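# Lock the milling tool into the nose with its ring

## Task

Seat the milling tool in the nose so that its flange sits flush against the nose, fasten it there with the ring, and never let the tool drop.

## Robot and tools

Robot: two arms, left_arm and right_arm, each ending in a five-finger hand (right_arm a right hand, left_arm its mirror-image left hand). Calibrated bases in the scene frame: left_arm at (+0.001, +0.335, 0) m, right_arm at (+0.058, -0.522, 0) m, both turned almost not at all about z. A post stands on the floor behind the arms. A loose object may occasionally get a brief outside push.

Frames. Scene frame: origin at table-top height midway between the nominal bases, +z up, +x out over the table, left_arm toward +y (arm names are not image sides). Each arm reports its hand pose, velocities and Hand target in its own base frame. Motion offsets are along the axes of that arm's current Hand target. Fixed cameras and the table use the scene frame. The hand point sits 0.15 m out from the wrist flange along the fingers and 0.05 m in front of the palm; its +z runs along straight fingers, +y out of the palm, +x across the palm away from the thumb on the right hand (toward the thumb on the left hand). Straight fingers reach 0.06-0.07 m past it. A bracket on the little-finger side of the wrist can strike things, and with fingers level the wrist may hang below the hand point and touch the table first.

Row layout (shared by execute_actions and move): one row of 28 numbers covers both arms, each in [-1, 1]. Order: left dx, dy, dz, rx, ry, rz; left little, ring, middle, index, thumb_bend, thumb_turn; left force_limit, speed; then the same 14 for the right arm. The six pose numbers are an offset, not a pose: 1.0 equals 0.6 m of translation or 180 degrees, and rx, ry, rz form one rotation vector. Finger numbers are absolute targets: +1 open/straight, -1 closed; for thumb_turn, +1 is beside the palm and -1 across in front of it. force_limit maps -1..+1 to about 0..10 N at the fingertip (0..15 N for the two thumb motors). speed rises from almost nothing at -1 to full at +0.48 and stays full up to +1. Sending all-zero pose numbers asks nothing new of that arm. To keep a hand unchanged, resend the last eight hand numbers you actually sent it (or, if none yet, its hand_measured six plus hand_force_limit and hand_speed).

execute_actions(actions, cameras): actions is a list of actions; each action is a list of up to 15 rows, one per 1/30 s step; a short action repeats its last row to 15 steps. Every row in an action offsets from the Hand target held when that action began, so repeated offsets keep adding. cameras: list of names, ["all"], or []; by default images appear only when actions is empty.

move(target, speed, blend, stop_force, zero, blocking, cameras): drives each hand point in a straight line toward one row or a list of up to 15 rows; all rows offset from the same starting Hand targets. speed: m/s, 0.002 to 3.6 (default 0.25), turn rate twice that in rad/s; one value or one per target. blend: corner rounding in m for lists (0 means stop at each). stop_force: 3 to 120 N, ends an arm's path when its wrist sensor feels that much push against its motion; go slowly (around 0.005 m/s) for gentle contact and keep hand numbers identical in every row. zero: with stop_force, re-zero before moving (default true). blocking=false returns early and cannot be combined with stop_force. Paths ignore obstacles and the other arm, and are capped at 10 s. The result adds a move: line such as done, off_target, moving, held or fault, plus limits=paced or limits=held.

wait(seconds 0-3600), stop() to brake a running move, zoom_image(camera, region [x0, y0, x1, y1] in pixels, at most 504 wide and high), show_instructions() for the reference pages, zero_wrist_force(arm: left_arm or right_arm), finished_scene(scene 1) which is final.

Cameras: cam_high, cam_low, cam_left_wrist, cam_right_wrist, each 672x504. Wrist views follow their arm and may lag during motion.

Results: end_effector_position (m), end_effector_quat_wxyz, velocities (m/s, rad/s, hidden when joints are still), Hand target (the commanded pose, after clipping, that the next offsets start from), joint positions and torques, Wrist force and Wrist torque in the flange's own axes plus a peak-force line, and per hand hand_measured, hand_stopped_by (moving, target, force, stalled, fault) and hand_load_n (positive when something pushes a finger open). A dropped grip shows as hand_load_n falling to near zero. A hand often stops short of its Hand target; send the remaining gap as a new offset.

Control facts: commanded orientation is clipped to within 32 degrees of the measured one each step. A closed thumb-and-finger grip fits objects about 0.035-0.065 m thick, handles down to about 0.025 m. A finger motor only starts when its target changes by at least 0.002; to grip harder raise force_limit and send a more closed target; for a soft grip close with speed at -0.94 or lower.

Avoid: dropping the tool even a little, releasing a moving part, fast impacts, and targets beyond a firm contact, since the arms are stiff. Contact torque at a joint's limit (132 N m for shoulder and elbow, 24.6 N m for wrists) or about 150 N of outside force triggers a 10 s arm stop; overheated motors (85 °C) brake the arm for 30-60 s. Do not squeeze the other hand or let the arms collide; keep wrists away from their own base axis. Nothing may leave the table.

Each tool is called after "Call:" as a command line: name --argument value for each argument, lists and objects as JSON in quotes; but a table of rows of numbers goes row by row, as --pt "numbers of a row", without its own name.

Reference images:

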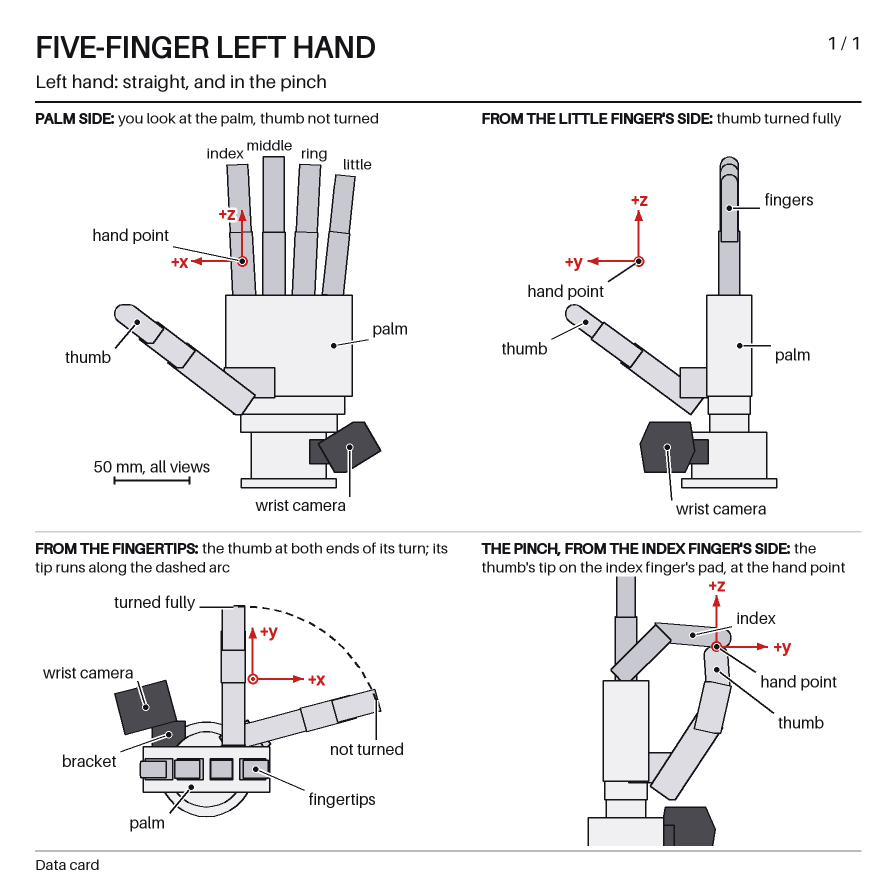

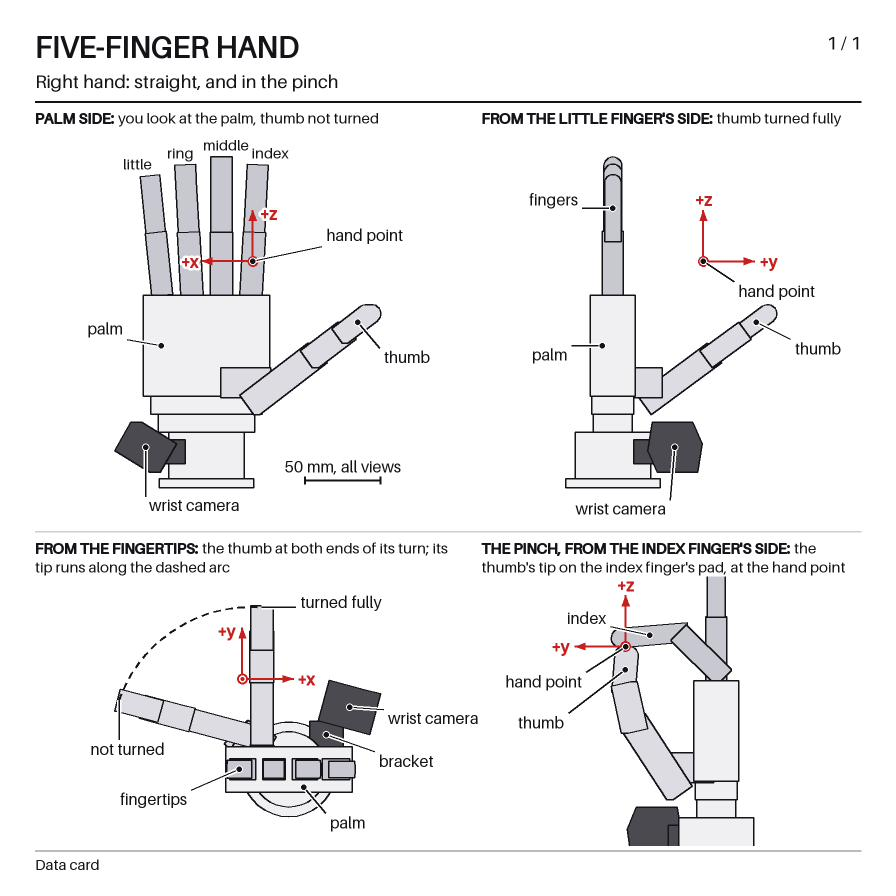

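## Session

Call:
execute_actions --actions '[]'

Scene clock: 0.00 s.
left_arm: end_effector_position=(+0.9599, +0.0501, +0.2456) hand_measured=(+1.000, +1.000, +1.000, +1.000, +1.000, +1.000) hand_load_n=(+0.0, +0.0, +0.0, +0.0, +0.0, +0.0) hand_stopped_by=(target, target, target, target, target, target) hand_force_limit=0.00 hand_speed=-0.80 end_effector_quat_wxyz=(+0.662, +0.184, +0.640, -0.343) | right_arm: end_effector_position=(+0.5039, +0.0949, +0.3591) hand_measured=(+1.000, +1.000, +1.000, +1.000, +1.000, +1.000) hand_load_n=(+0.0, +0.0, +0.0, +0.0, +0.0, +0.0) hand_stopped_by=(target, target, target, target, target, target) hand_force_limit=0.00 hand_speed=-0.80 end_effector_quat_wxyz=(-0.120, +0.492, +0.861, +0.040)
Joint positions: left_arm=[3.563 -2.847 -0.613 0.608 0.407 1.104] | right_arm=[-0.191 -1.159 1.058 1.876 1.418 -0.738]
Joint velocities: within noise
Joint torques (N m): no reading
Wrist force (N): no reading
Wrist torque (N m): no reading
Wrist force, peak (N): no reading
Hand target: left_arm +0.9599, +0.0501, +0.2456; +0.662, +0.184, +0.640, -0.343 | right_arm +0.5039, +0.0949, +0.3591; -0.120, +0.492, +0.861, +0.040

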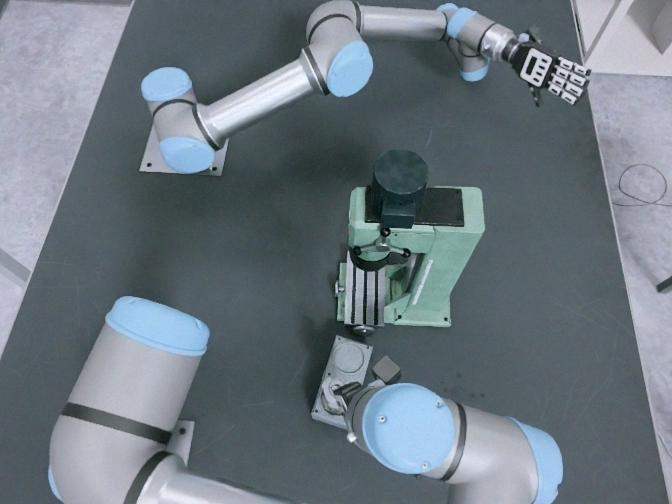

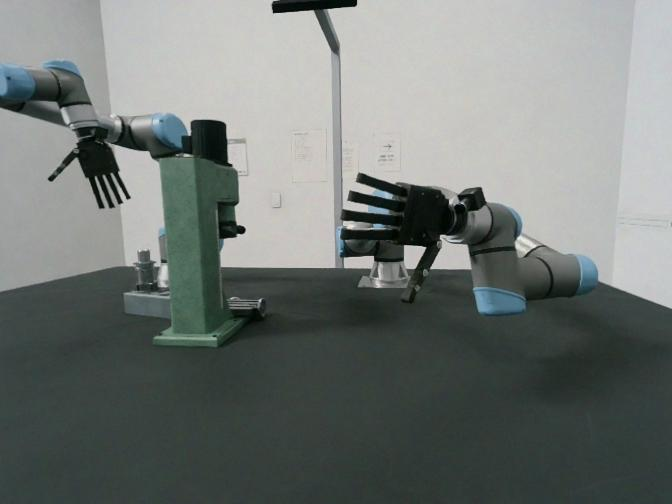

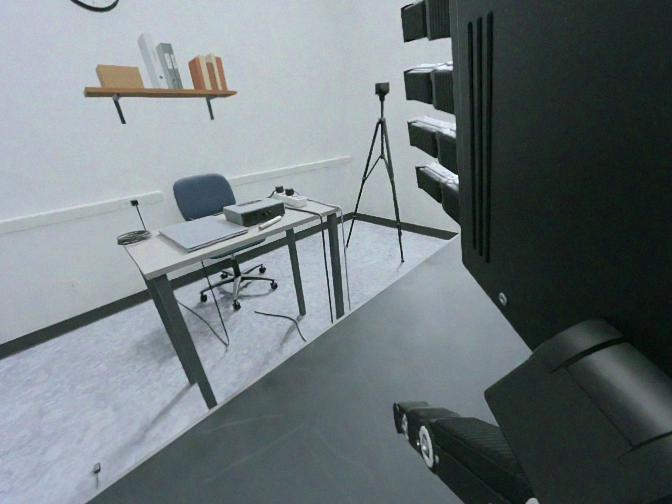

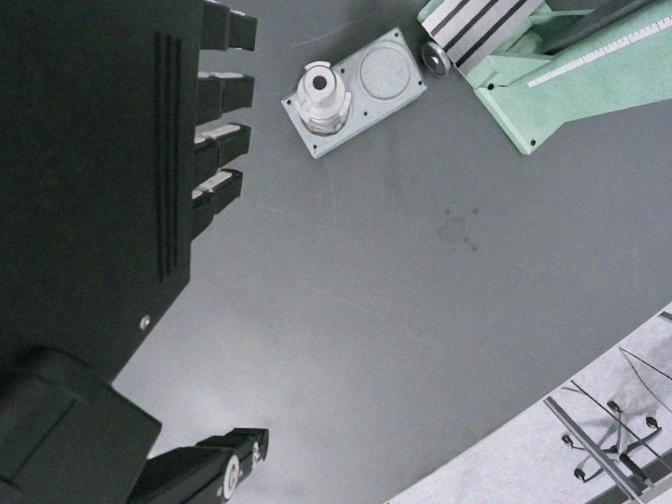

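Call:
zoom_image --camera "cam_high" --region '[300, 130, 500, 280]'

Call:
zoom_image --camera "cam_high" --region '[290, 270, 490, 430]'

Call:
zoom_image --camera "cam_low" --region '[110, 100, 310, 360]'

Call:
zoom_image --camera "cam_right_wrist" --region '[260, 0, 560, 200]'

Scaled by 2.520 from the camera's image (finer frame: 960x720).

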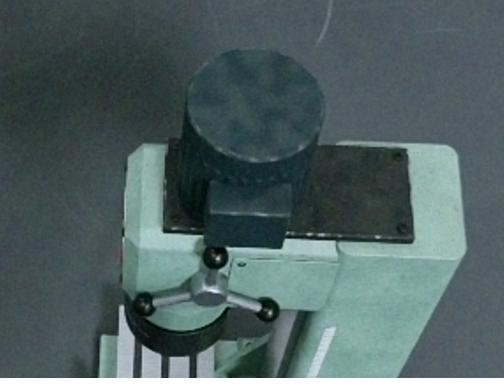

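Scaled by 2.520 from the camera's image (finer frame: 960x720).

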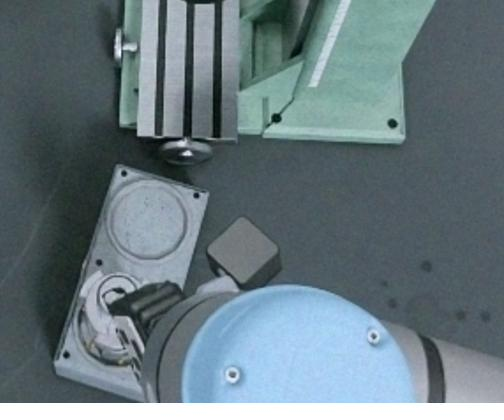

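Scaled by 1.938 from the camera's image (finer frame: 960x720).

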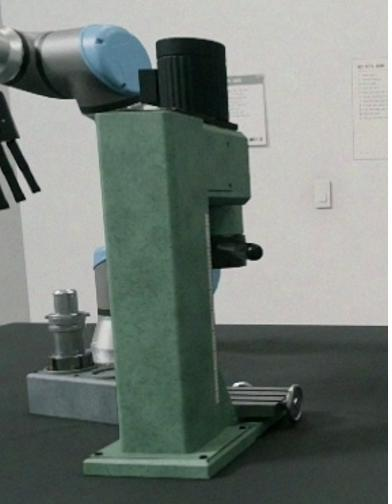

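Scaled by 1.680 from the camera's image (finer frame: 960x720).

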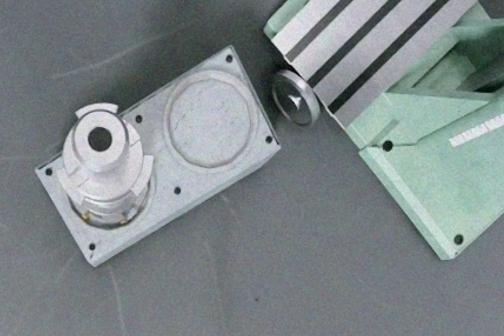

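Call:
zoom_image --camera "cam_high" --region '[340, 215, 440, 285]'

Call:
zoom_image --camera "cam_low" --region '[190, 170, 290, 270]'

Call:
zoom_image --camera "cam_low" --region '[110, 230, 210, 340]'

Scaled by 5.040 from the camera's image (finer frame: 960x720).

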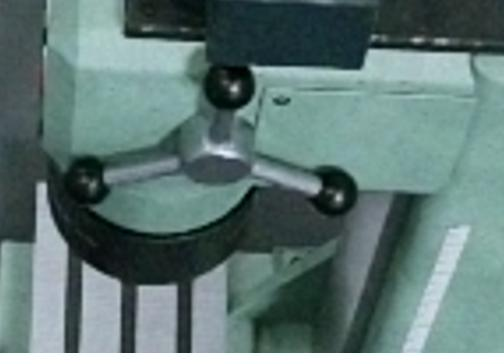

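Scaled by 5.040 from the camera's image (finer frame: 960x720).

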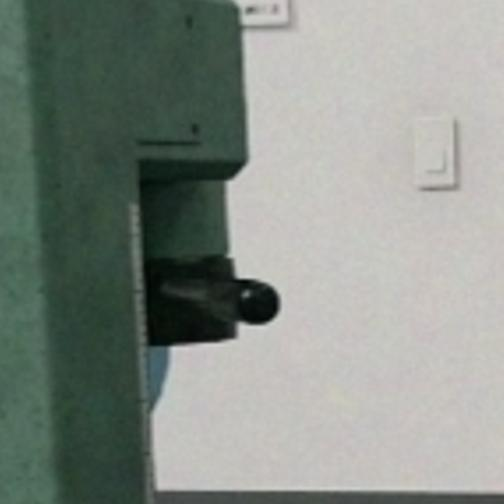

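Scaled by 4.582 from the camera's image (finer frame: 960x720).

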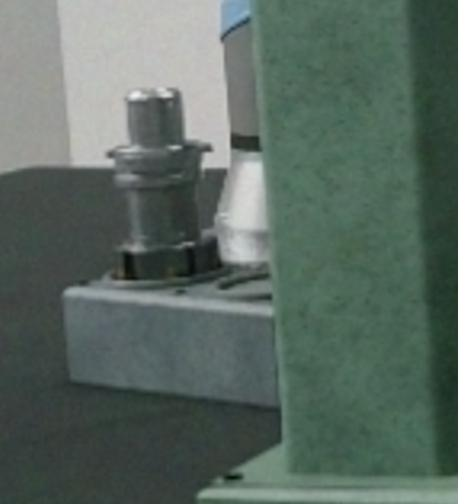

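Call:
move --target '[0.2236, -0.876, -0.26, -0.104, 0.285, -0.90, 1,1,1,1,1,1,0,-0.8, 0,0,0,0,0,0, 1,1,1,1,1,1,0,-0.8]' --cameras '["all"]'

Scene clock: 132.87 s.
left_arm: end_effector_position=(+0.4773, -0.2392, +0.2005) hand_measured=(+1.000, +1.000, +1.000, +1.000, +1.000, +1.000) hand_load_n=(+0.0, +0.0, +0.0, +0.0, +0.0, +0.0) hand_stopped_by=(target, target, target, target, target, target) hand_force_limit=0.00 hand_speed=-0.80 end_effector_quat_wxyz=(+0.444, +0.560, -0.460, +0.528) end_effector_velocity=(+0.000, +0.000, +0.000) end_effector_angular_velocity=(+0.001, +0.001, +0.000) | right_arm: end_effector_position=(+0.5039, +0.0949, +0.3591) hand_measured=(+1.000, +1.000, +1.000, +1.000, +1.000, +1.000) hand_load_n=(+0.0, +0.0, +0.0, +0.0, +0.0, +0.0) hand_stopped_by=(target, target, target, target, target, target) hand_force_limit=0.00 hand_speed=-0.80 end_effector_quat_wxyz=(-0.120, +0.492, +0.861, +0.040)
Joint positions: left_arm=[3.456 -1.963 -1.976 -1.982 0.138 1.2] | right_arm=[-0.191 -1.159 1.058 1.876 1.418 -0.738]
Joint velocities: left_arm=[0.001 0 -0.001 0.005 0.001 -0.006] | right_arm=[within noise]
Joint torques (N m): left_arm=[-3.79 35.85 7.73 1.74 1.1 -2.21] | right_arm=[1.85 -33.26 -18.84 2.81 -0.29 -0.05]
Wrist force (N): left_arm=[-0.5 -0.7 0.8] | right_arm=[0.0 0.0 0.0]
Wrist torque (N m): left_arm=[-0.34 0.12 0.00] | right_arm=[0.01 -0.01 0.01]
Wrist force, peak (N): left_arm=[0.5 1.5 2.0] | right_arm=[0.3 0.2 0.1]
Hand target: left_arm +0.4772, -0.2392, +0.2005; +0.444, +0.560, -0.459, +0.528 | right_arm +0.5039, +0.0949, +0.3591; -0.120, +0.492, +0.861, +0.040
Off the commanded pose: left_arm 0.000 m, 0 deg | right_arm 0.000 m, 0 deg.
move: done
cam_left_wrist: T_world_to_cam=[[0.94464, 0.19042, 0.26719, -0.46434], [-0.3242, 0.41649, 0.84937, 0.08149], [0.05046, -0.88898, 0.45517, -0.21641]] pos_world=[0.47597, -0.1379, 0.15335]

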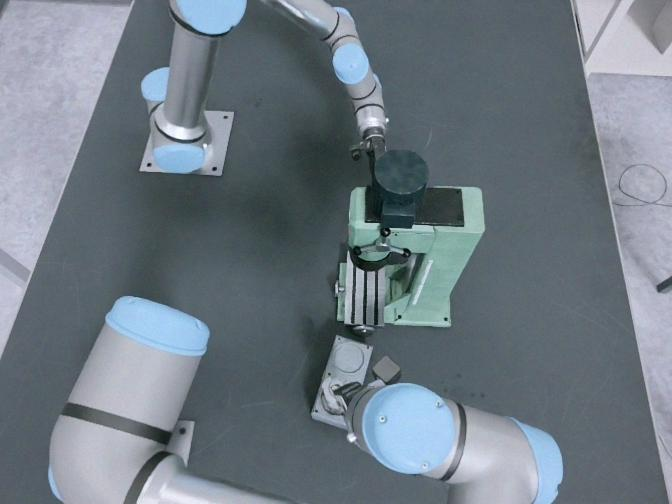

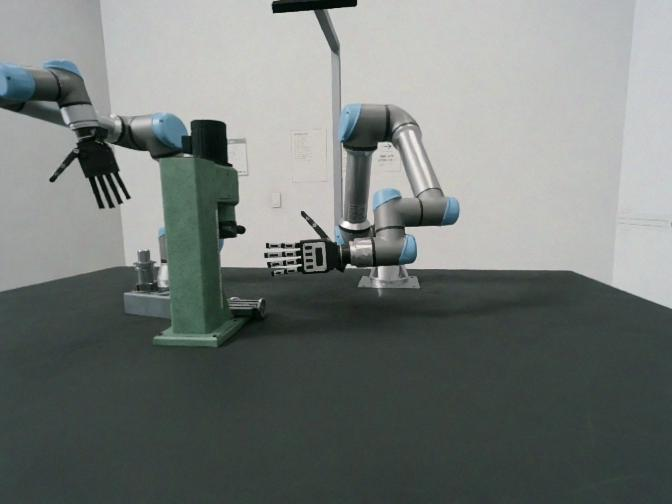

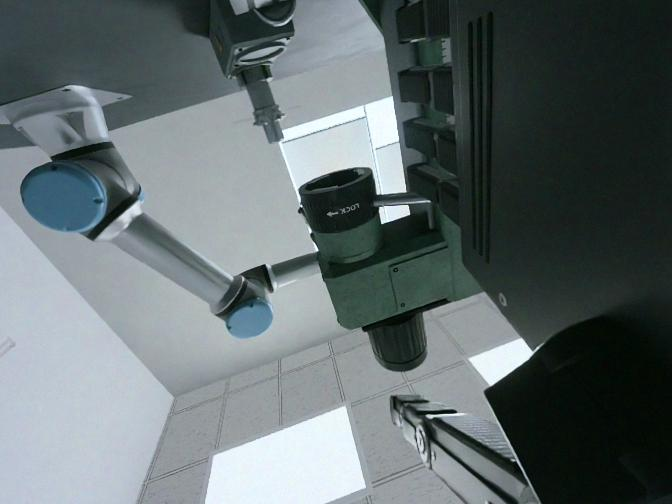

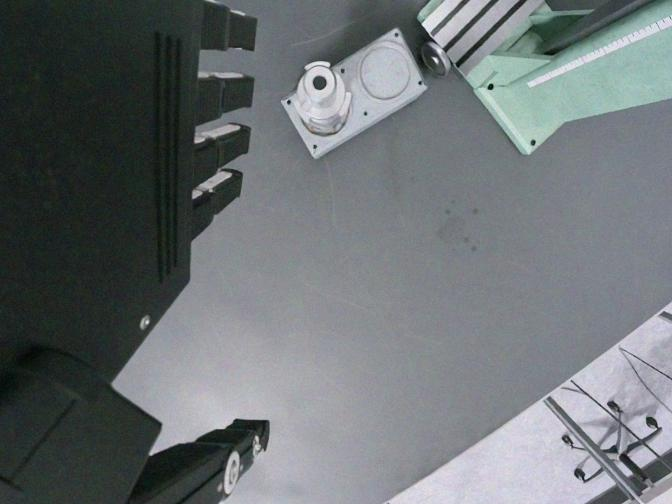

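Call:
zoom_image --camera "cam_left_wrist" --region '[280, 140, 460, 280]'

Call:
zoom_image --camera "cam_left_wrist" --region '[200, 0, 340, 150]'

Scaled by 2.800 from the camera's image (finer frame: 960x720).

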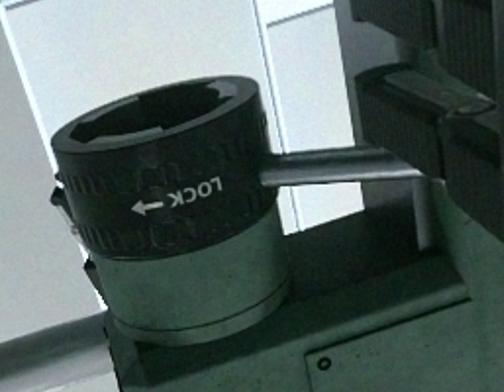

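Scaled by 3.360 from the camera's image (finer frame: 960x720).

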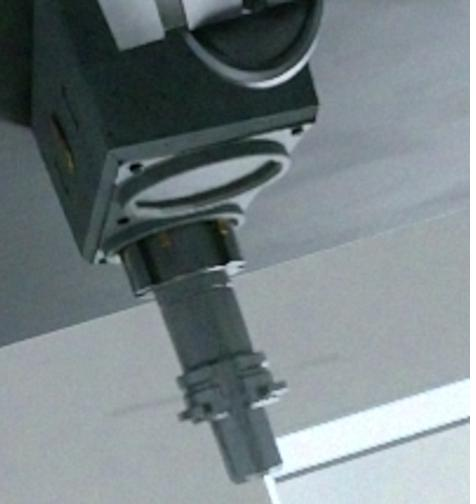

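Call:
move --target '[-0.094, 0.049, 0.124, 0.102, 0.055, 0.009, 1,1,1,1,1,1,0,-0.8, 0,0,0,0,0,0, 1,1,1,1,1,1,0,-0.8]' --cameras '["cam_left_wrist", "cam_high"]' --speed 0.12

Call:
zoom_image --camera "cam_left_wrist" --region '[230, 60, 480, 280]'

Scene clock: 178.17 s.
left_arm: end_effector_position=(+0.4608, -0.3151, +0.1409) hand_measured=(+1.000, +1.000, +1.000, +1.000, +1.000, +1.000) hand_load_n=(+0.0, +0.0, +0.0, +0.0, +0.0, +0.0) hand_stopped_by=(target, target, target, target, target, target) hand_force_limit=0.00 hand_speed=-0.80 end_effector_quat_wxyz=(+0.379, +0.569, -0.337, +0.647) | right_arm: end_effector_position=(+0.5039, +0.0949, +0.3591) hand_measured=(+1.000, +1.000, +1.000, +1.000, +1.000, +1.000) hand_load_n=(+0.0, +0.0, +0.0, +0.0, +0.0, +0.0) hand_stopped_by=(target, target, target, target, target, target) hand_force_limit=0.00 hand_speed=-0.80 end_effector_quat_wxyz=(-0.120, +0.492, +0.861, +0.040)
Joint positions: left_arm=[3.3 -2.06 -2.274 -1.597 -0.368 1.245] | right_arm=[-0.191 -1.159 1.058 1.876 1.418 -0.738]
Joint torques (N m): left_arm=[7.01 36.64 12.6 0.88 -1.69 -0.1] | right_arm=[1.94 -33.37 -19.01 2.9 -0.1 0.01]
Wrist force (N): left_arm=[-0.2 -1.2 0.7] | right_arm=[0.1 0.1 0.1]
Wrist torque (N m): left_arm=[-0.34 0.02 0.11] | right_arm=[0.00 -0.02 0.01]
Wrist force, peak (N): left_arm=[-0.5 -1.5 1.3] | right_arm=[0.3 -0.1 0.0]
Hand target: left_arm +0.4609, -0.3150, +0.1409; +0.379, +0.569, -0.337, +0.647 | right_arm +0.5039, +0.0949, +0.3591; -0.120, +0.492, +0.861, +0.040
Off the commanded pose: left_arm 0.000 m, 0 deg | right_arm 0.000 m, 0 deg.
move: done
cam_left_wrist: T_world_to_cam=[[0.80952, 0.5181, 0.27613, -0.25416], [-0.51775, 0.40826, 0.75184, 0.25875], [0.2768, -0.7516, 0.59874, -0.33714]] pos_world=[0.43303, -0.22735, 0.0775]
Images, in order (width x height): cam_high 672x504, cam_left_wrist 672x504.

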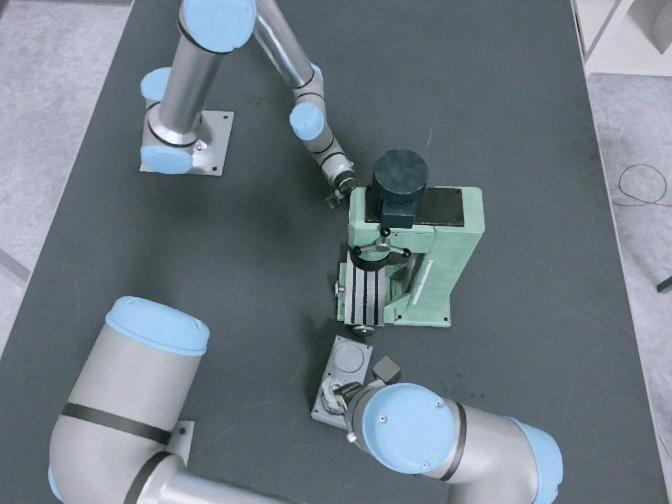

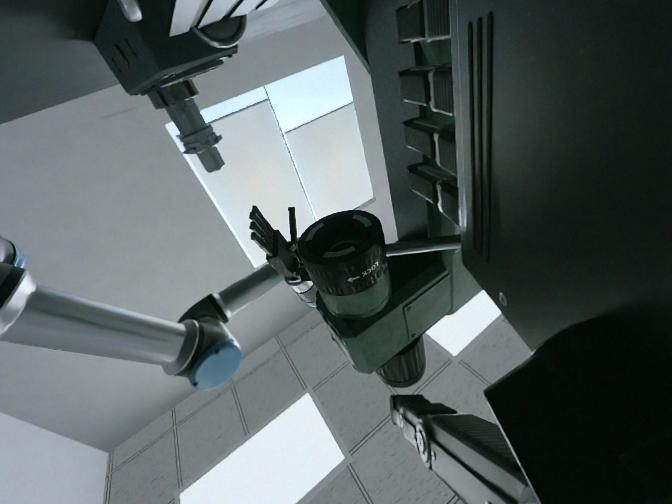

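Scaled by 2.016 from the camera's image (finer frame: 960x720).

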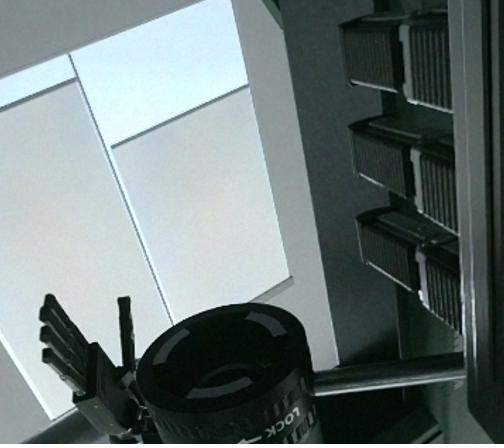

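Call:
zoom_image --camera "cam_left_wrist" --region '[285, 195, 405, 305]'

Call:
zoom_image --camera "cam_left_wrist" --region '[110, 60, 250, 190]'

Scaled by 4.200 from the camera's image (finer frame: 960x720).

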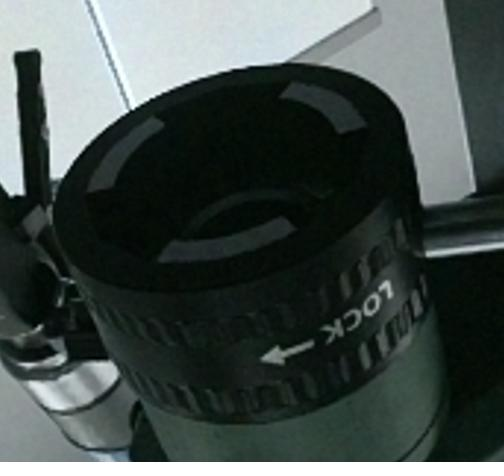

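Scaled by 3.600 from the camera's image (finer frame: 960x720).

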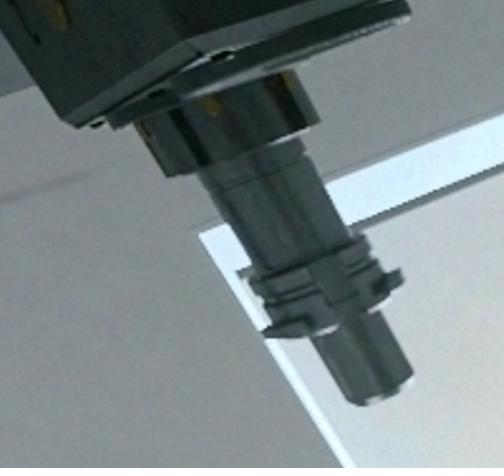

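Call:
move --target '[0.003, 0.003, 0.146, 0, 0.071, 0, -1,-1,-1,-1,1,1,0,0, 0,0,0,0,0,0, 1,1,1,1,1,1,0,-0.8]' --cameras '["cam_left_wrist", "cam_high", "cam_low"]' --speed 0.08

Call:
zoom_image --camera "cam_left_wrist" --region '[260, 180, 460, 340]'

Scene clock: 202.27 s.
left_arm: end_effector_position=(+0.4915, -0.3758, +0.1507) hand_measured=(-1.000, -1.000, -1.000, -1.000, +1.000, +1.000) hand_load_n=(+0.0, +0.0, +0.0, +0.0, +0.0, +0.0) hand_stopped_by=(target, target, target, target, target, target) hand_force_limit=0.00 hand_speed=0.00 end_effector_quat_wxyz=(+0.408, +0.511, -0.305, +0.693) | right_arm: end_effector_position=(+0.5039, +0.0949, +0.3591) hand_measured=(+1.000, +1.000, +1.000, +1.000, +1.000, +1.000) hand_load_n=(+0.0, +0.0, +0.0, +0.0, -0.5, +0.0) hand_stopped_by=(target, target, target, target, target, target) hand_force_limit=0.00 hand_speed=-0.80 end_effector_quat_wxyz=(-0.120, +0.492, +0.861, +0.040)
Joint positions: left_arm=[3.115 -2.213 -2.159 -1.365 -0.599 1.111] | right_arm=[-0.191 -1.159 1.058 1.876 1.418 -0.738]
Joint torques (N m): left_arm=[-0.8 32.2 10.26 2.05 -1.08 0.12] | right_arm=[1.49 -33.75 -18.59 2.96 -0.29 0.08]
Wrist force (N): left_arm=[0.2 -1.6 0.0] | right_arm=[-0.1 -0.1 0.1]
Wrist torque (N m): left_arm=[-0.31 -0.08 0.01] | right_arm=[-0.01 0.00 -0.01]
Wrist force, peak (N): left_arm=[-0.7 -1.6 1.7] | right_arm=[0.2 0.2 -0.2]
Hand target: left_arm +0.4915, -0.3758, +0.1507; +0.408, +0.511, -0.305, +0.693 (not the last commanded pose) | right_arm +0.5039, +0.0949, +0.3591; -0.120, +0.492, +0.861, +0.040
Off the commanded pose: left_arm 0.019 m, 3 deg | right_arm 0.000 m, 0 deg.
FORCE FAULT: contact force on the left arm reached its limit, and that arm stopped. The contact can be on any part of that arm, not only on its tool. That arm's remaining commands of this call were not run. That arm is still stopped at the end of this call. That arm stays stopped for about 10 more seconds. Until then a move that you send moves the other arm only, and its call returns only when the move has ended. Once the stop has ended, the next robot result says so. If the stop ends while you think or write, that arm runs what you send next, counted from a new Hand target: where the arm stands when the stop ends. While its stop runs, that arm, its gripper or tool too, takes no new command. Until it ends, the stop uses up actions while you think or wait. An arm that is not stopped still takes commands.
move: fault (left_arm)
cam_left_wrist: T_world_to_cam=[[0.78861, 0.55593, 0.26275, -0.22372], [-0.57502, 0.51538, 0.6354, 0.37808], [0.21782, -0.65217, 0.72611, -0.35009]] pos_world=[0.47009, -0.2988, 0.07275]
Images, in order (width x height): cam_high 672x504, cam_low 672x504, cam_left_wrist 672x504.

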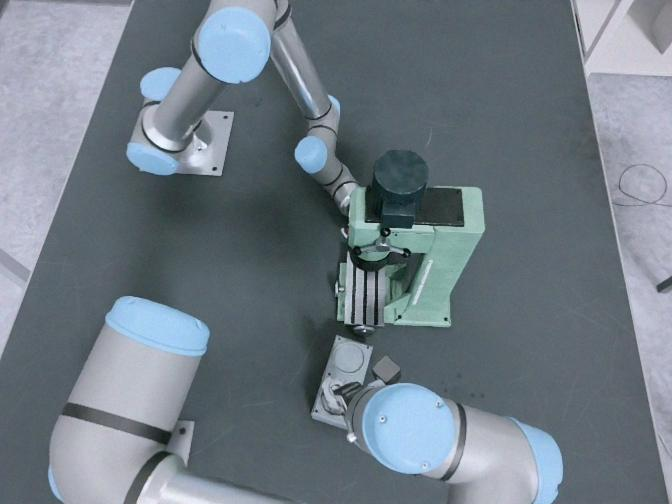

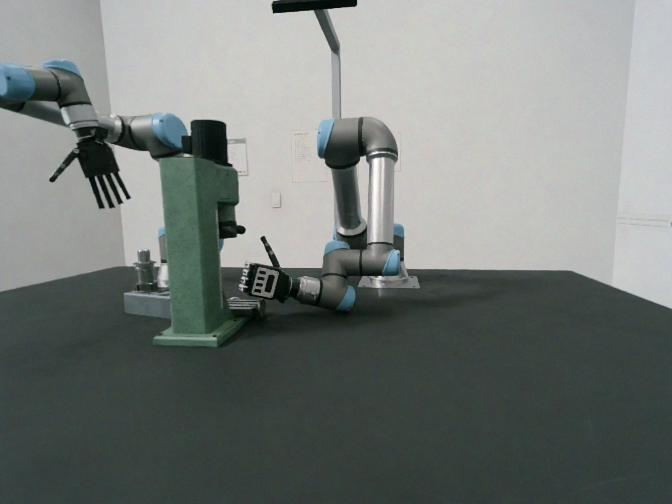

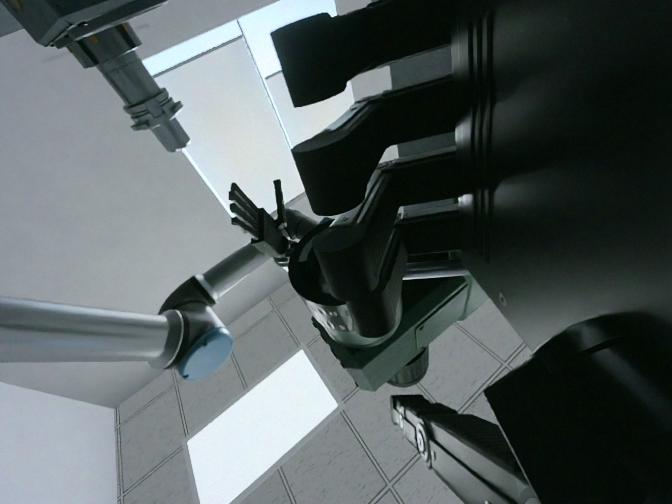

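Scaled by 2.520 from the camera's image (finer frame: 960x720).

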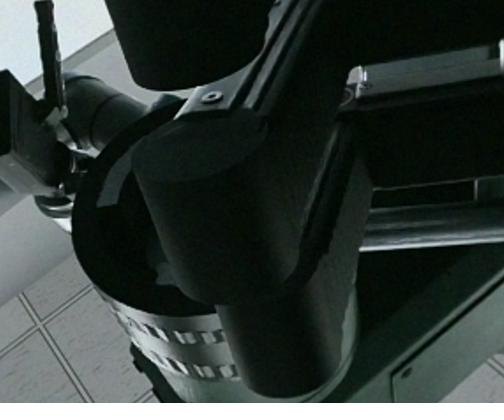

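Call:
wait --seconds 8 --cameras '[]'

Scene clock: 213.17 s.
left_arm: end_effector_position=(+0.4915, -0.3758, +0.1507) hand_measured=(-1.000, -1.000, -1.000, -1.000, +1.000, +1.000) hand_load_n=(+0.0, +0.0, +0.0, +0.0, +0.0, +0.0) hand_stopped_by=(target, target, target, target, target, target) hand_force_limit=0.00 hand_speed=0.00 end_effector_quat_wxyz=(+0.408, +0.511, -0.305, +0.693) | right_arm: end_effector_position=(+0.5039, +0.0949, +0.3591) hand_measured=(+1.000, +1.000, +1.000, +1.000, +1.000, +1.000) hand_load_n=(+0.0, +0.0, +0.0, +0.0, +0.0, +0.0) hand_stopped_by=(target, target, target, target, target, target) hand_force_limit=0.00 hand_speed=-0.80 end_effector_quat_wxyz=(-0.120, +0.492, +0.861, +0.040)
Joint positions: left_arm=[3.115 -2.213 -2.159 -1.365 -0.599 1.111] | right_arm=[-0.191 -1.159 1.058 1.876 1.418 -0.738]
Joint torques (N m): left_arm=[-0.51 33.04 9.99 1.94 -1.11 0.08] | right_arm=[2.6 -34.15 -19.09 3 -0.34 0.03]
Wrist force (N): left_arm=[0.0 -1.4 0.1] | right_arm=[0.0 0.0 0.0]
Wrist torque (N m): left_arm=[-0.29 -0.05 0.00] | right_arm=[0.01 0.00 0.00]
Wrist force, peak (N): left_arm=[0.0 -2.0 -0.1] | right_arm=[0.2 0.3 -0.3]
Hand target: left_arm +0.4915, -0.3758, +0.1507; +0.408, +0.511, -0.305, +0.693 (not the last commanded pose) | right_arm +0.5039, +0.0949, +0.3591; -0.120, +0.492, +0.861, +0.040
Off the commanded pose: left_arm 0.019 m, 3 deg | right_arm 0.000 m, 0 deg.
FORCE FAULT, CONTINUED: the left arm's stop, for the force fault that an earlier result reported, is over. The rest of the stop counts as 19 of the actions that you can send in this scene. During its stop the left arm's controller moved it back a little. That arm's target is now where it stood when the stop ended, not its last command. That arm accepts commands again.
wait: 8.00 s; at rest from the start

Call:
move --target '[0.091, -0.006, -0.128, 0, -0.039, 0, -1,-1,-1,-1,1,1,0,0, 0,0,0,0,0,0, 1,1,1,1,1,1,0,-0.8]' --cameras '[]' --speed 0.08

Call:
execute_actions --actions '[[[0,0,0,0,0,0,1,1,1,1,1,1,0,0, 0,0,0,0,0,0, 1,1,1,1,1,1,0,-0.8]]]' --cameras '["cam_low"]'

Scene clock: 258.63 s.
left_arm: end_effector_position=(+0.4514, -0.2958, +0.1804) hand_measured=(-1.000, -1.000, -1.000, -1.000, +1.000, +1.000) hand_load_n=(+0.0, +0.0, +0.0, +0.0, -0.5, +0.0) hand_stopped_by=(target, target, target, target, target, target) hand_force_limit=0.00 hand_speed=0.00 end_effector_quat_wxyz=(+0.388, +0.552, -0.329, +0.661) | right_arm: end_effector_position=(+0.5039, +0.0949, +0.3591) hand_measured=(+1.000, +1.000, +1.000, +1.000, +1.000, +1.000) hand_load_n=(+0.0, +0.0, +0.0, +0.0, +0.0, +0.0) hand_stopped_by=(target, target, target, target, target, target) hand_force_limit=0.00 hand_speed=-0.80 end_effector_quat_wxyz=(-0.120, +0.492, +0.861, +0.040)
Joint positions: left_arm=[3.347 -1.972 -2.344 -1.424 -0.344 1.059] | right_arm=[-0.191 -1.159 1.058 1.876 1.418 -0.738]
Joint torques (N m): left_arm=[-0.46 24.2 13.43 2.46 -0.99 2.36] | right_arm=[2.07 -33.67 -18.74 3.09 -0.34 -0.04]
Wrist force (N): left_arm=[0.2 -1.5 1.4] | right_arm=[0.0 0.0 -0.2]
Wrist torque (N m): left_arm=[-0.42 0.00 0.10] | right_arm=[0.01 0.00 0.00]
Wrist force, peak (N): left_arm=[0.3 -1.9 1.5] | right_arm=[0.0 0.1 -0.4]
Hand target: left_arm +0.4514, -0.2958, +0.1804; +0.388, +0.552, -0.329, +0.661 | right_arm +0.5039, +0.0949, +0.3591; -0.120, +0.492, +0.861, +0.040
Off the commanded pose: left_arm 0.000 m, 0 deg | right_arm 0.000 m, 0 deg.
move: done

Scene clock: 259.67 s.
left_arm: end_effector_position=(+0.4514, -0.2958, +0.1803) hand_measured=(+1.000, +1.000, +1.000, +1.000, +1.000, +1.000) hand_load_n=(+0.0, +0.0, +0.0, +0.0, +0.0, +0.0) hand_stopped_by=(target, target, target, target, target, target) hand_force_limit=0.00 hand_speed=0.00 end_effector_quat_wxyz=(+0.388, +0.552, -0.329, +0.661) | right_arm: end_effector_position=(+0.5039, +0.0949, +0.3591) hand_measured=(+1.000, +1.000, +1.000, +1.000, +1.000, +1.000) hand_load_n=(+0.0, +0.0, +0.0, +0.0, +0.0, +0.0) hand_stopped_by=(target, target, target, target, target, target) hand_force_limit=0.00 hand_speed=-0.80 end_effector_quat_wxyz=(-0.120, +0.492, +0.861, +0.040)
Joint positions: left_arm=[3.347 -1.972 -2.344 -1.424 -0.344 1.059] | right_arm=[-0.191 -1.159 1.058 1.876 1.418 -0.738]
Joint torques (N m): left_arm=[5.25 31.94 14.57 1.07 0.72 2.28] | right_arm=[2.22 -33.73 -19.13 3.04 -0.31 -0.08]
Wrist force (N): left_arm=[0.3 -1.5 1.3] | right_arm=[0.0 0.0 -0.1]
Wrist torque (N m): left_arm=[-0.41 -0.03 0.08] | right_arm=[0.02 0.00 0.00]
Wrist force, peak (N): left_arm=[0.2 -1.7 1.5] | right_arm=[0.0 0.2 -0.2]
Hand target: left_arm +0.4514, -0.2958, +0.1804; +0.388, +0.552, -0.329, +0.661 | right_arm +0.5039, +0.0949, +0.3591; -0.120, +0.492, +0.861, +0.040
Off the commanded pose: left_arm 0.000 m, 0 deg | right_arm 0.000 m, 0 deg.

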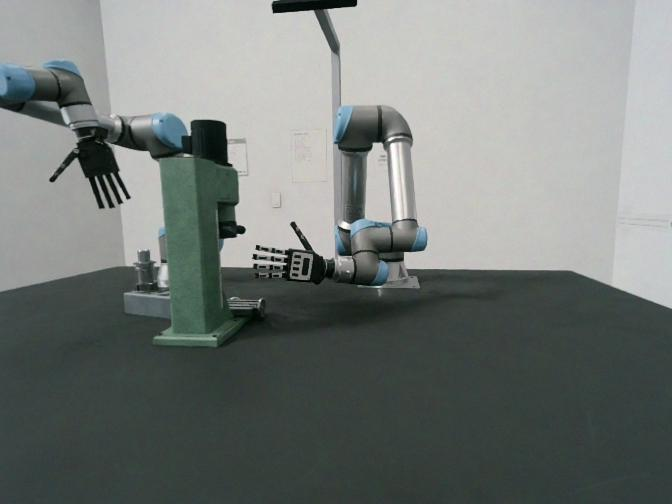

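Call:
move --target '[-0.043, 0.007, 0.146, 0, 0, 0, 1,1,1,1,1,1,0,0, 0,0,0,0,0,0, 1,1,1,1,1,1,0,-0.8]' --cameras '["cam_left_wrist"]' --speed 0.06

Call:
zoom_image --camera "cam_left_wrist" --region '[260, 140, 460, 340]'

Scene clock: 266.60 s.
left_arm: end_effector_position=(+0.4915, -0.3774, +0.1701) hand_measured=(+1.000, +1.000, +1.000, +1.000, +1.000, +1.000) hand_load_n=(+0.0, +0.0, +0.0, +0.0, +0.0, +0.0) hand_stopped_by=(target, target, target, target, target, target) hand_force_limit=0.00 hand_speed=0.00 end_effector_quat_wxyz=(+0.388, +0.552, -0.329, +0.661) end_effector_velocity=(-0.001, +0.001, -0.001) end_effector_angular_velocity=(-0.001, +0.003, -0.003) | right_arm: end_effector_position=(+0.5039, +0.0949, +0.3591) hand_measured=(+1.000, +1.000, +1.000, +1.000, +1.000, +1.000) hand_load_n=(+0.0, +0.0, +0.0, +0.0, +0.0, +0.0) hand_stopped_by=(target, target, target, target, target, target) hand_force_limit=0.00 hand_speed=-0.80 end_effector_quat_wxyz=(-0.120, +0.492, +0.861, +0.040)
Joint positions: left_arm=[3.133 -2.078 -2.131 -1.726 -0.537 1.275] | right_arm=[-0.191 -1.159 1.058 1.876 1.418 -0.738]
Joint velocities: left_arm=[0.002 0 -0.004 0.005 0.004 -0.005] | right_arm=[within noise]
Joint torques (N m): left_arm=[9.23 40.39 2.61 2.99 1.18 -1.86] | right_arm=[1.87 -33.86 -18.85 3.09 -0.33 0.03]
Wrist force (N): left_arm=[-0.3 -1.1 0.7] | right_arm=[0.0 0.1 -0.2]
Wrist torque (N m): left_arm=[-0.26 0.02 0.01] | right_arm=[0.03 0.01 0.00]
Wrist force, peak (N): left_arm=[0.3 -1.8 1.3] | right_arm=[-0.3 0.1 -0.2]
Hand target: left_arm +0.4915, -0.3773, +0.1702; +0.388, +0.552, -0.329, +0.661 | right_arm +0.5039, +0.0949, +0.3591; -0.120, +0.492, +0.861, +0.040
Off the commanded pose: left_arm 0.000 m, 0 deg | right_arm 0.000 m, 0 deg.
move: done
cam_left_wrist: T_world_to_cam=[[0.80414, 0.5276, 0.27387, -0.24819], [-0.53523, 0.44215, 0.71974, 0.30493], [0.25864, -0.72536, 0.63794, -0.39788]] pos_world=[0.46569, -0.29249, 0.10232]

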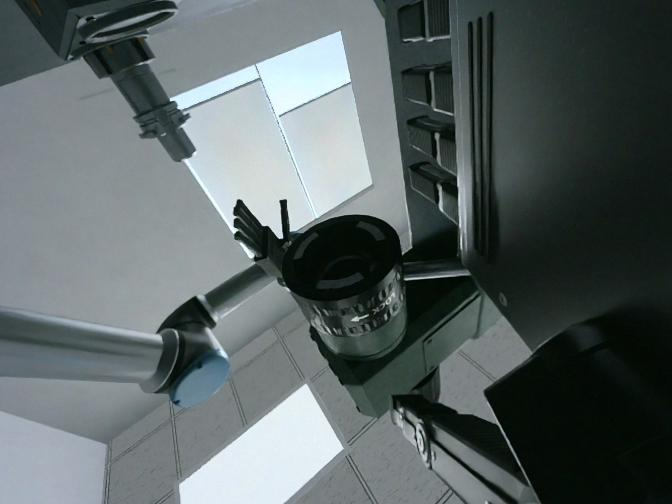

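Scaled by 2.520 from the camera's image (finer frame: 960x720).

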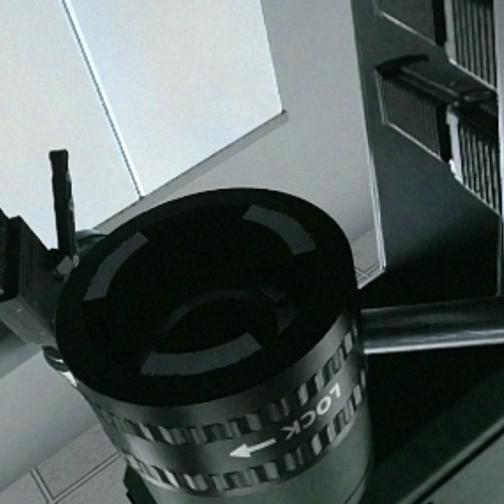

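Call:
zoom_image --camera "cam_left_wrist" --region '[275, 205, 415, 310]'

Call:
zoom_image --camera "cam_left_wrist" --region '[300, 215, 370, 265]'

Call:
zoom_image --camera "cam_left_wrist" --region '[60, 0, 220, 170]'

Scaled by 3.600 from the camera's image (finer frame: 960x720).

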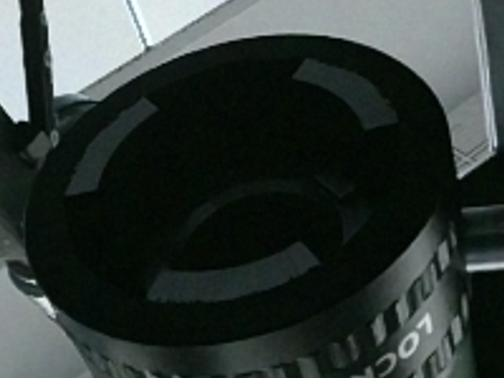

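Scaled by 7.200 from the camera's image (finer frame: 960x720).

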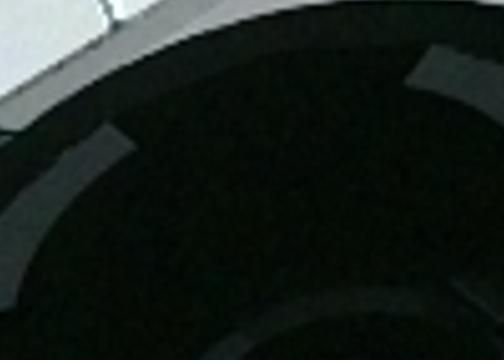

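Scaled by 2.965 from the camera's image (finer frame: 960x720).

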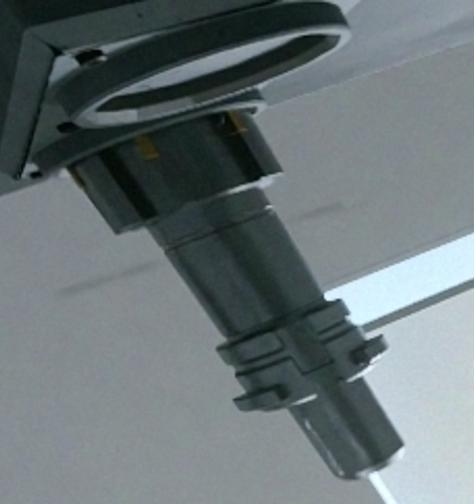

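Call:
zoom_image --camera "cam_left_wrist" --region '[315, 245, 385, 295]'

Call:
zoom_image --camera "cam_left_wrist" --region '[120, 85, 200, 165]'

Scaled by 7.200 from the camera's image (finer frame: 960x720).

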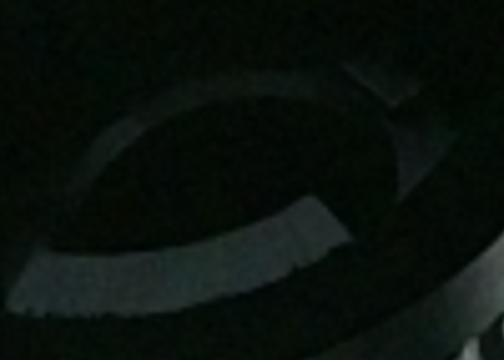

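Scaled by 6.300 from the camera's image (finer frame: 960x720).

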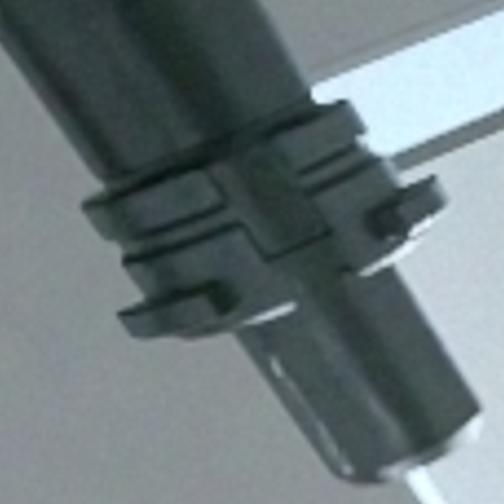

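Call:
zoom_image --camera "cam_left_wrist" --region '[140, 90, 200, 150]'

Call:
execute_actions --actions '[]' --cameras '["cam_right_wrist"]'

Call:
zoom_image --camera "cam_right_wrist" --region '[280, 40, 370, 150]'

Scaled by 8.400 from the camera's image (finer frame: 960x720).

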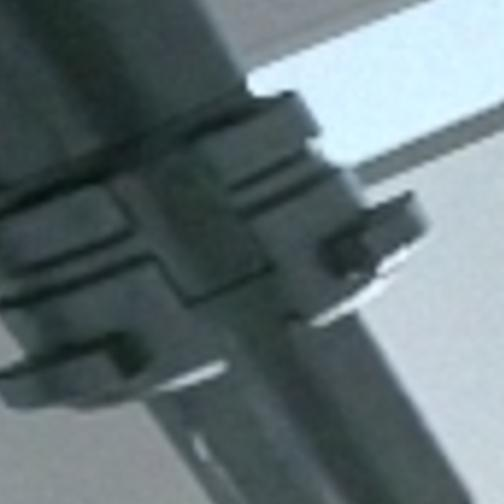

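Scene clock: 315.87 s.
left_arm: end_effector_position=(+0.4915, -0.3773, +0.1702) hand_measured=(+1.000, +1.000, +1.000, +1.000, +1.000, +1.000) hand_load_n=(+0.0, +0.0, +0.0, +0.0, +0.0, -0.5) hand_stopped_by=(target, target, target, target, target, target) hand_force_limit=0.00 hand_speed=0.00 end_effector_quat_wxyz=(+0.388, +0.552, -0.329, +0.661) | right_arm: end_effector_position=(+0.5039, +0.0949, +0.3591) hand_measured=(+1.000, +1.000, +1.000, +1.000, +1.000, +1.000) hand_load_n=(+0.0, +0.0, +0.0, +0.0, +0.0, +0.0) hand_stopped_by=(target, target, target, target, target, target) hand_force_limit=0.00 hand_speed=-0.80 end_effector_quat_wxyz=(-0.120, +0.492, +0.861, +0.040)
Joint positions: left_arm=[3.133 -2.078 -2.131 -1.726 -0.537 1.275] | right_arm=[-0.191 -1.159 1.058 1.876 1.418 -0.738]
Joint velocities: within noise
Joint torques (N m): left_arm=[9.93 41.19 17.71 0.02 -1.2 -1.8] | right_arm=[2.15 -34.07 -18.88 3.19 -0.38 -0.02]
Wrist force (N): left_arm=[-0.1 -1.3 0.6] | right_arm=[-0.1 0.1 -0.1]
Wrist torque (N m): left_arm=[-0.28 -0.02 0.05] | right_arm=[0.02 0.01 0.00]
Wrist force, peak (N): left_arm=[0.2 -1.7 1.0] | right_arm=[-0.1 0.1 -0.3]
Hand target: left_arm +0.4915, -0.3773, +0.1702; +0.388, +0.552, -0.329, +0.661 | right_arm +0.5039, +0.0949, +0.3591; -0.120, +0.492, +0.861, +0.040
Off the commanded pose: left_arm 0.000 m, 0 deg | right_arm 0.000 m, 0 deg.
Images, in order (width x height): cam_right_wrist 672x504.

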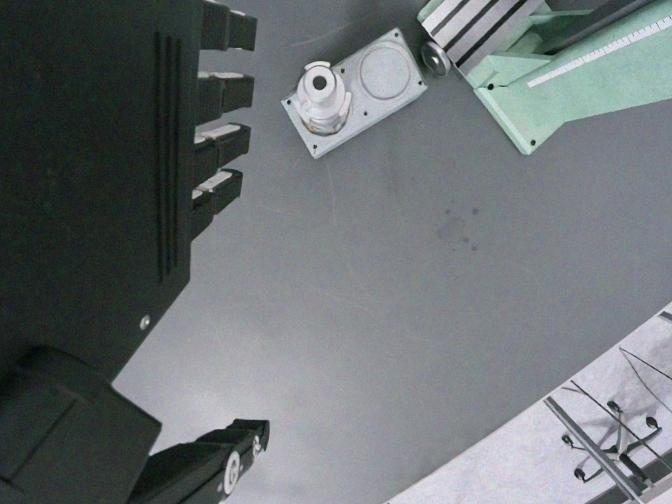

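Scaled by 4.582 from the camera's image (finer frame: 960x720).

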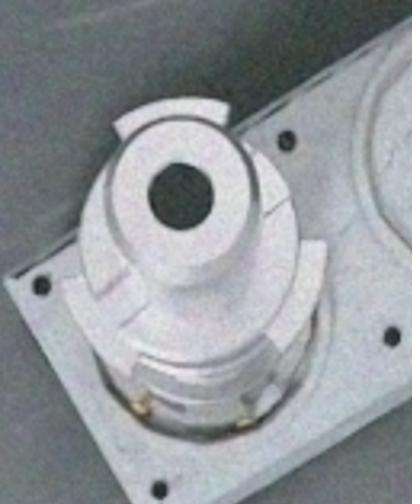

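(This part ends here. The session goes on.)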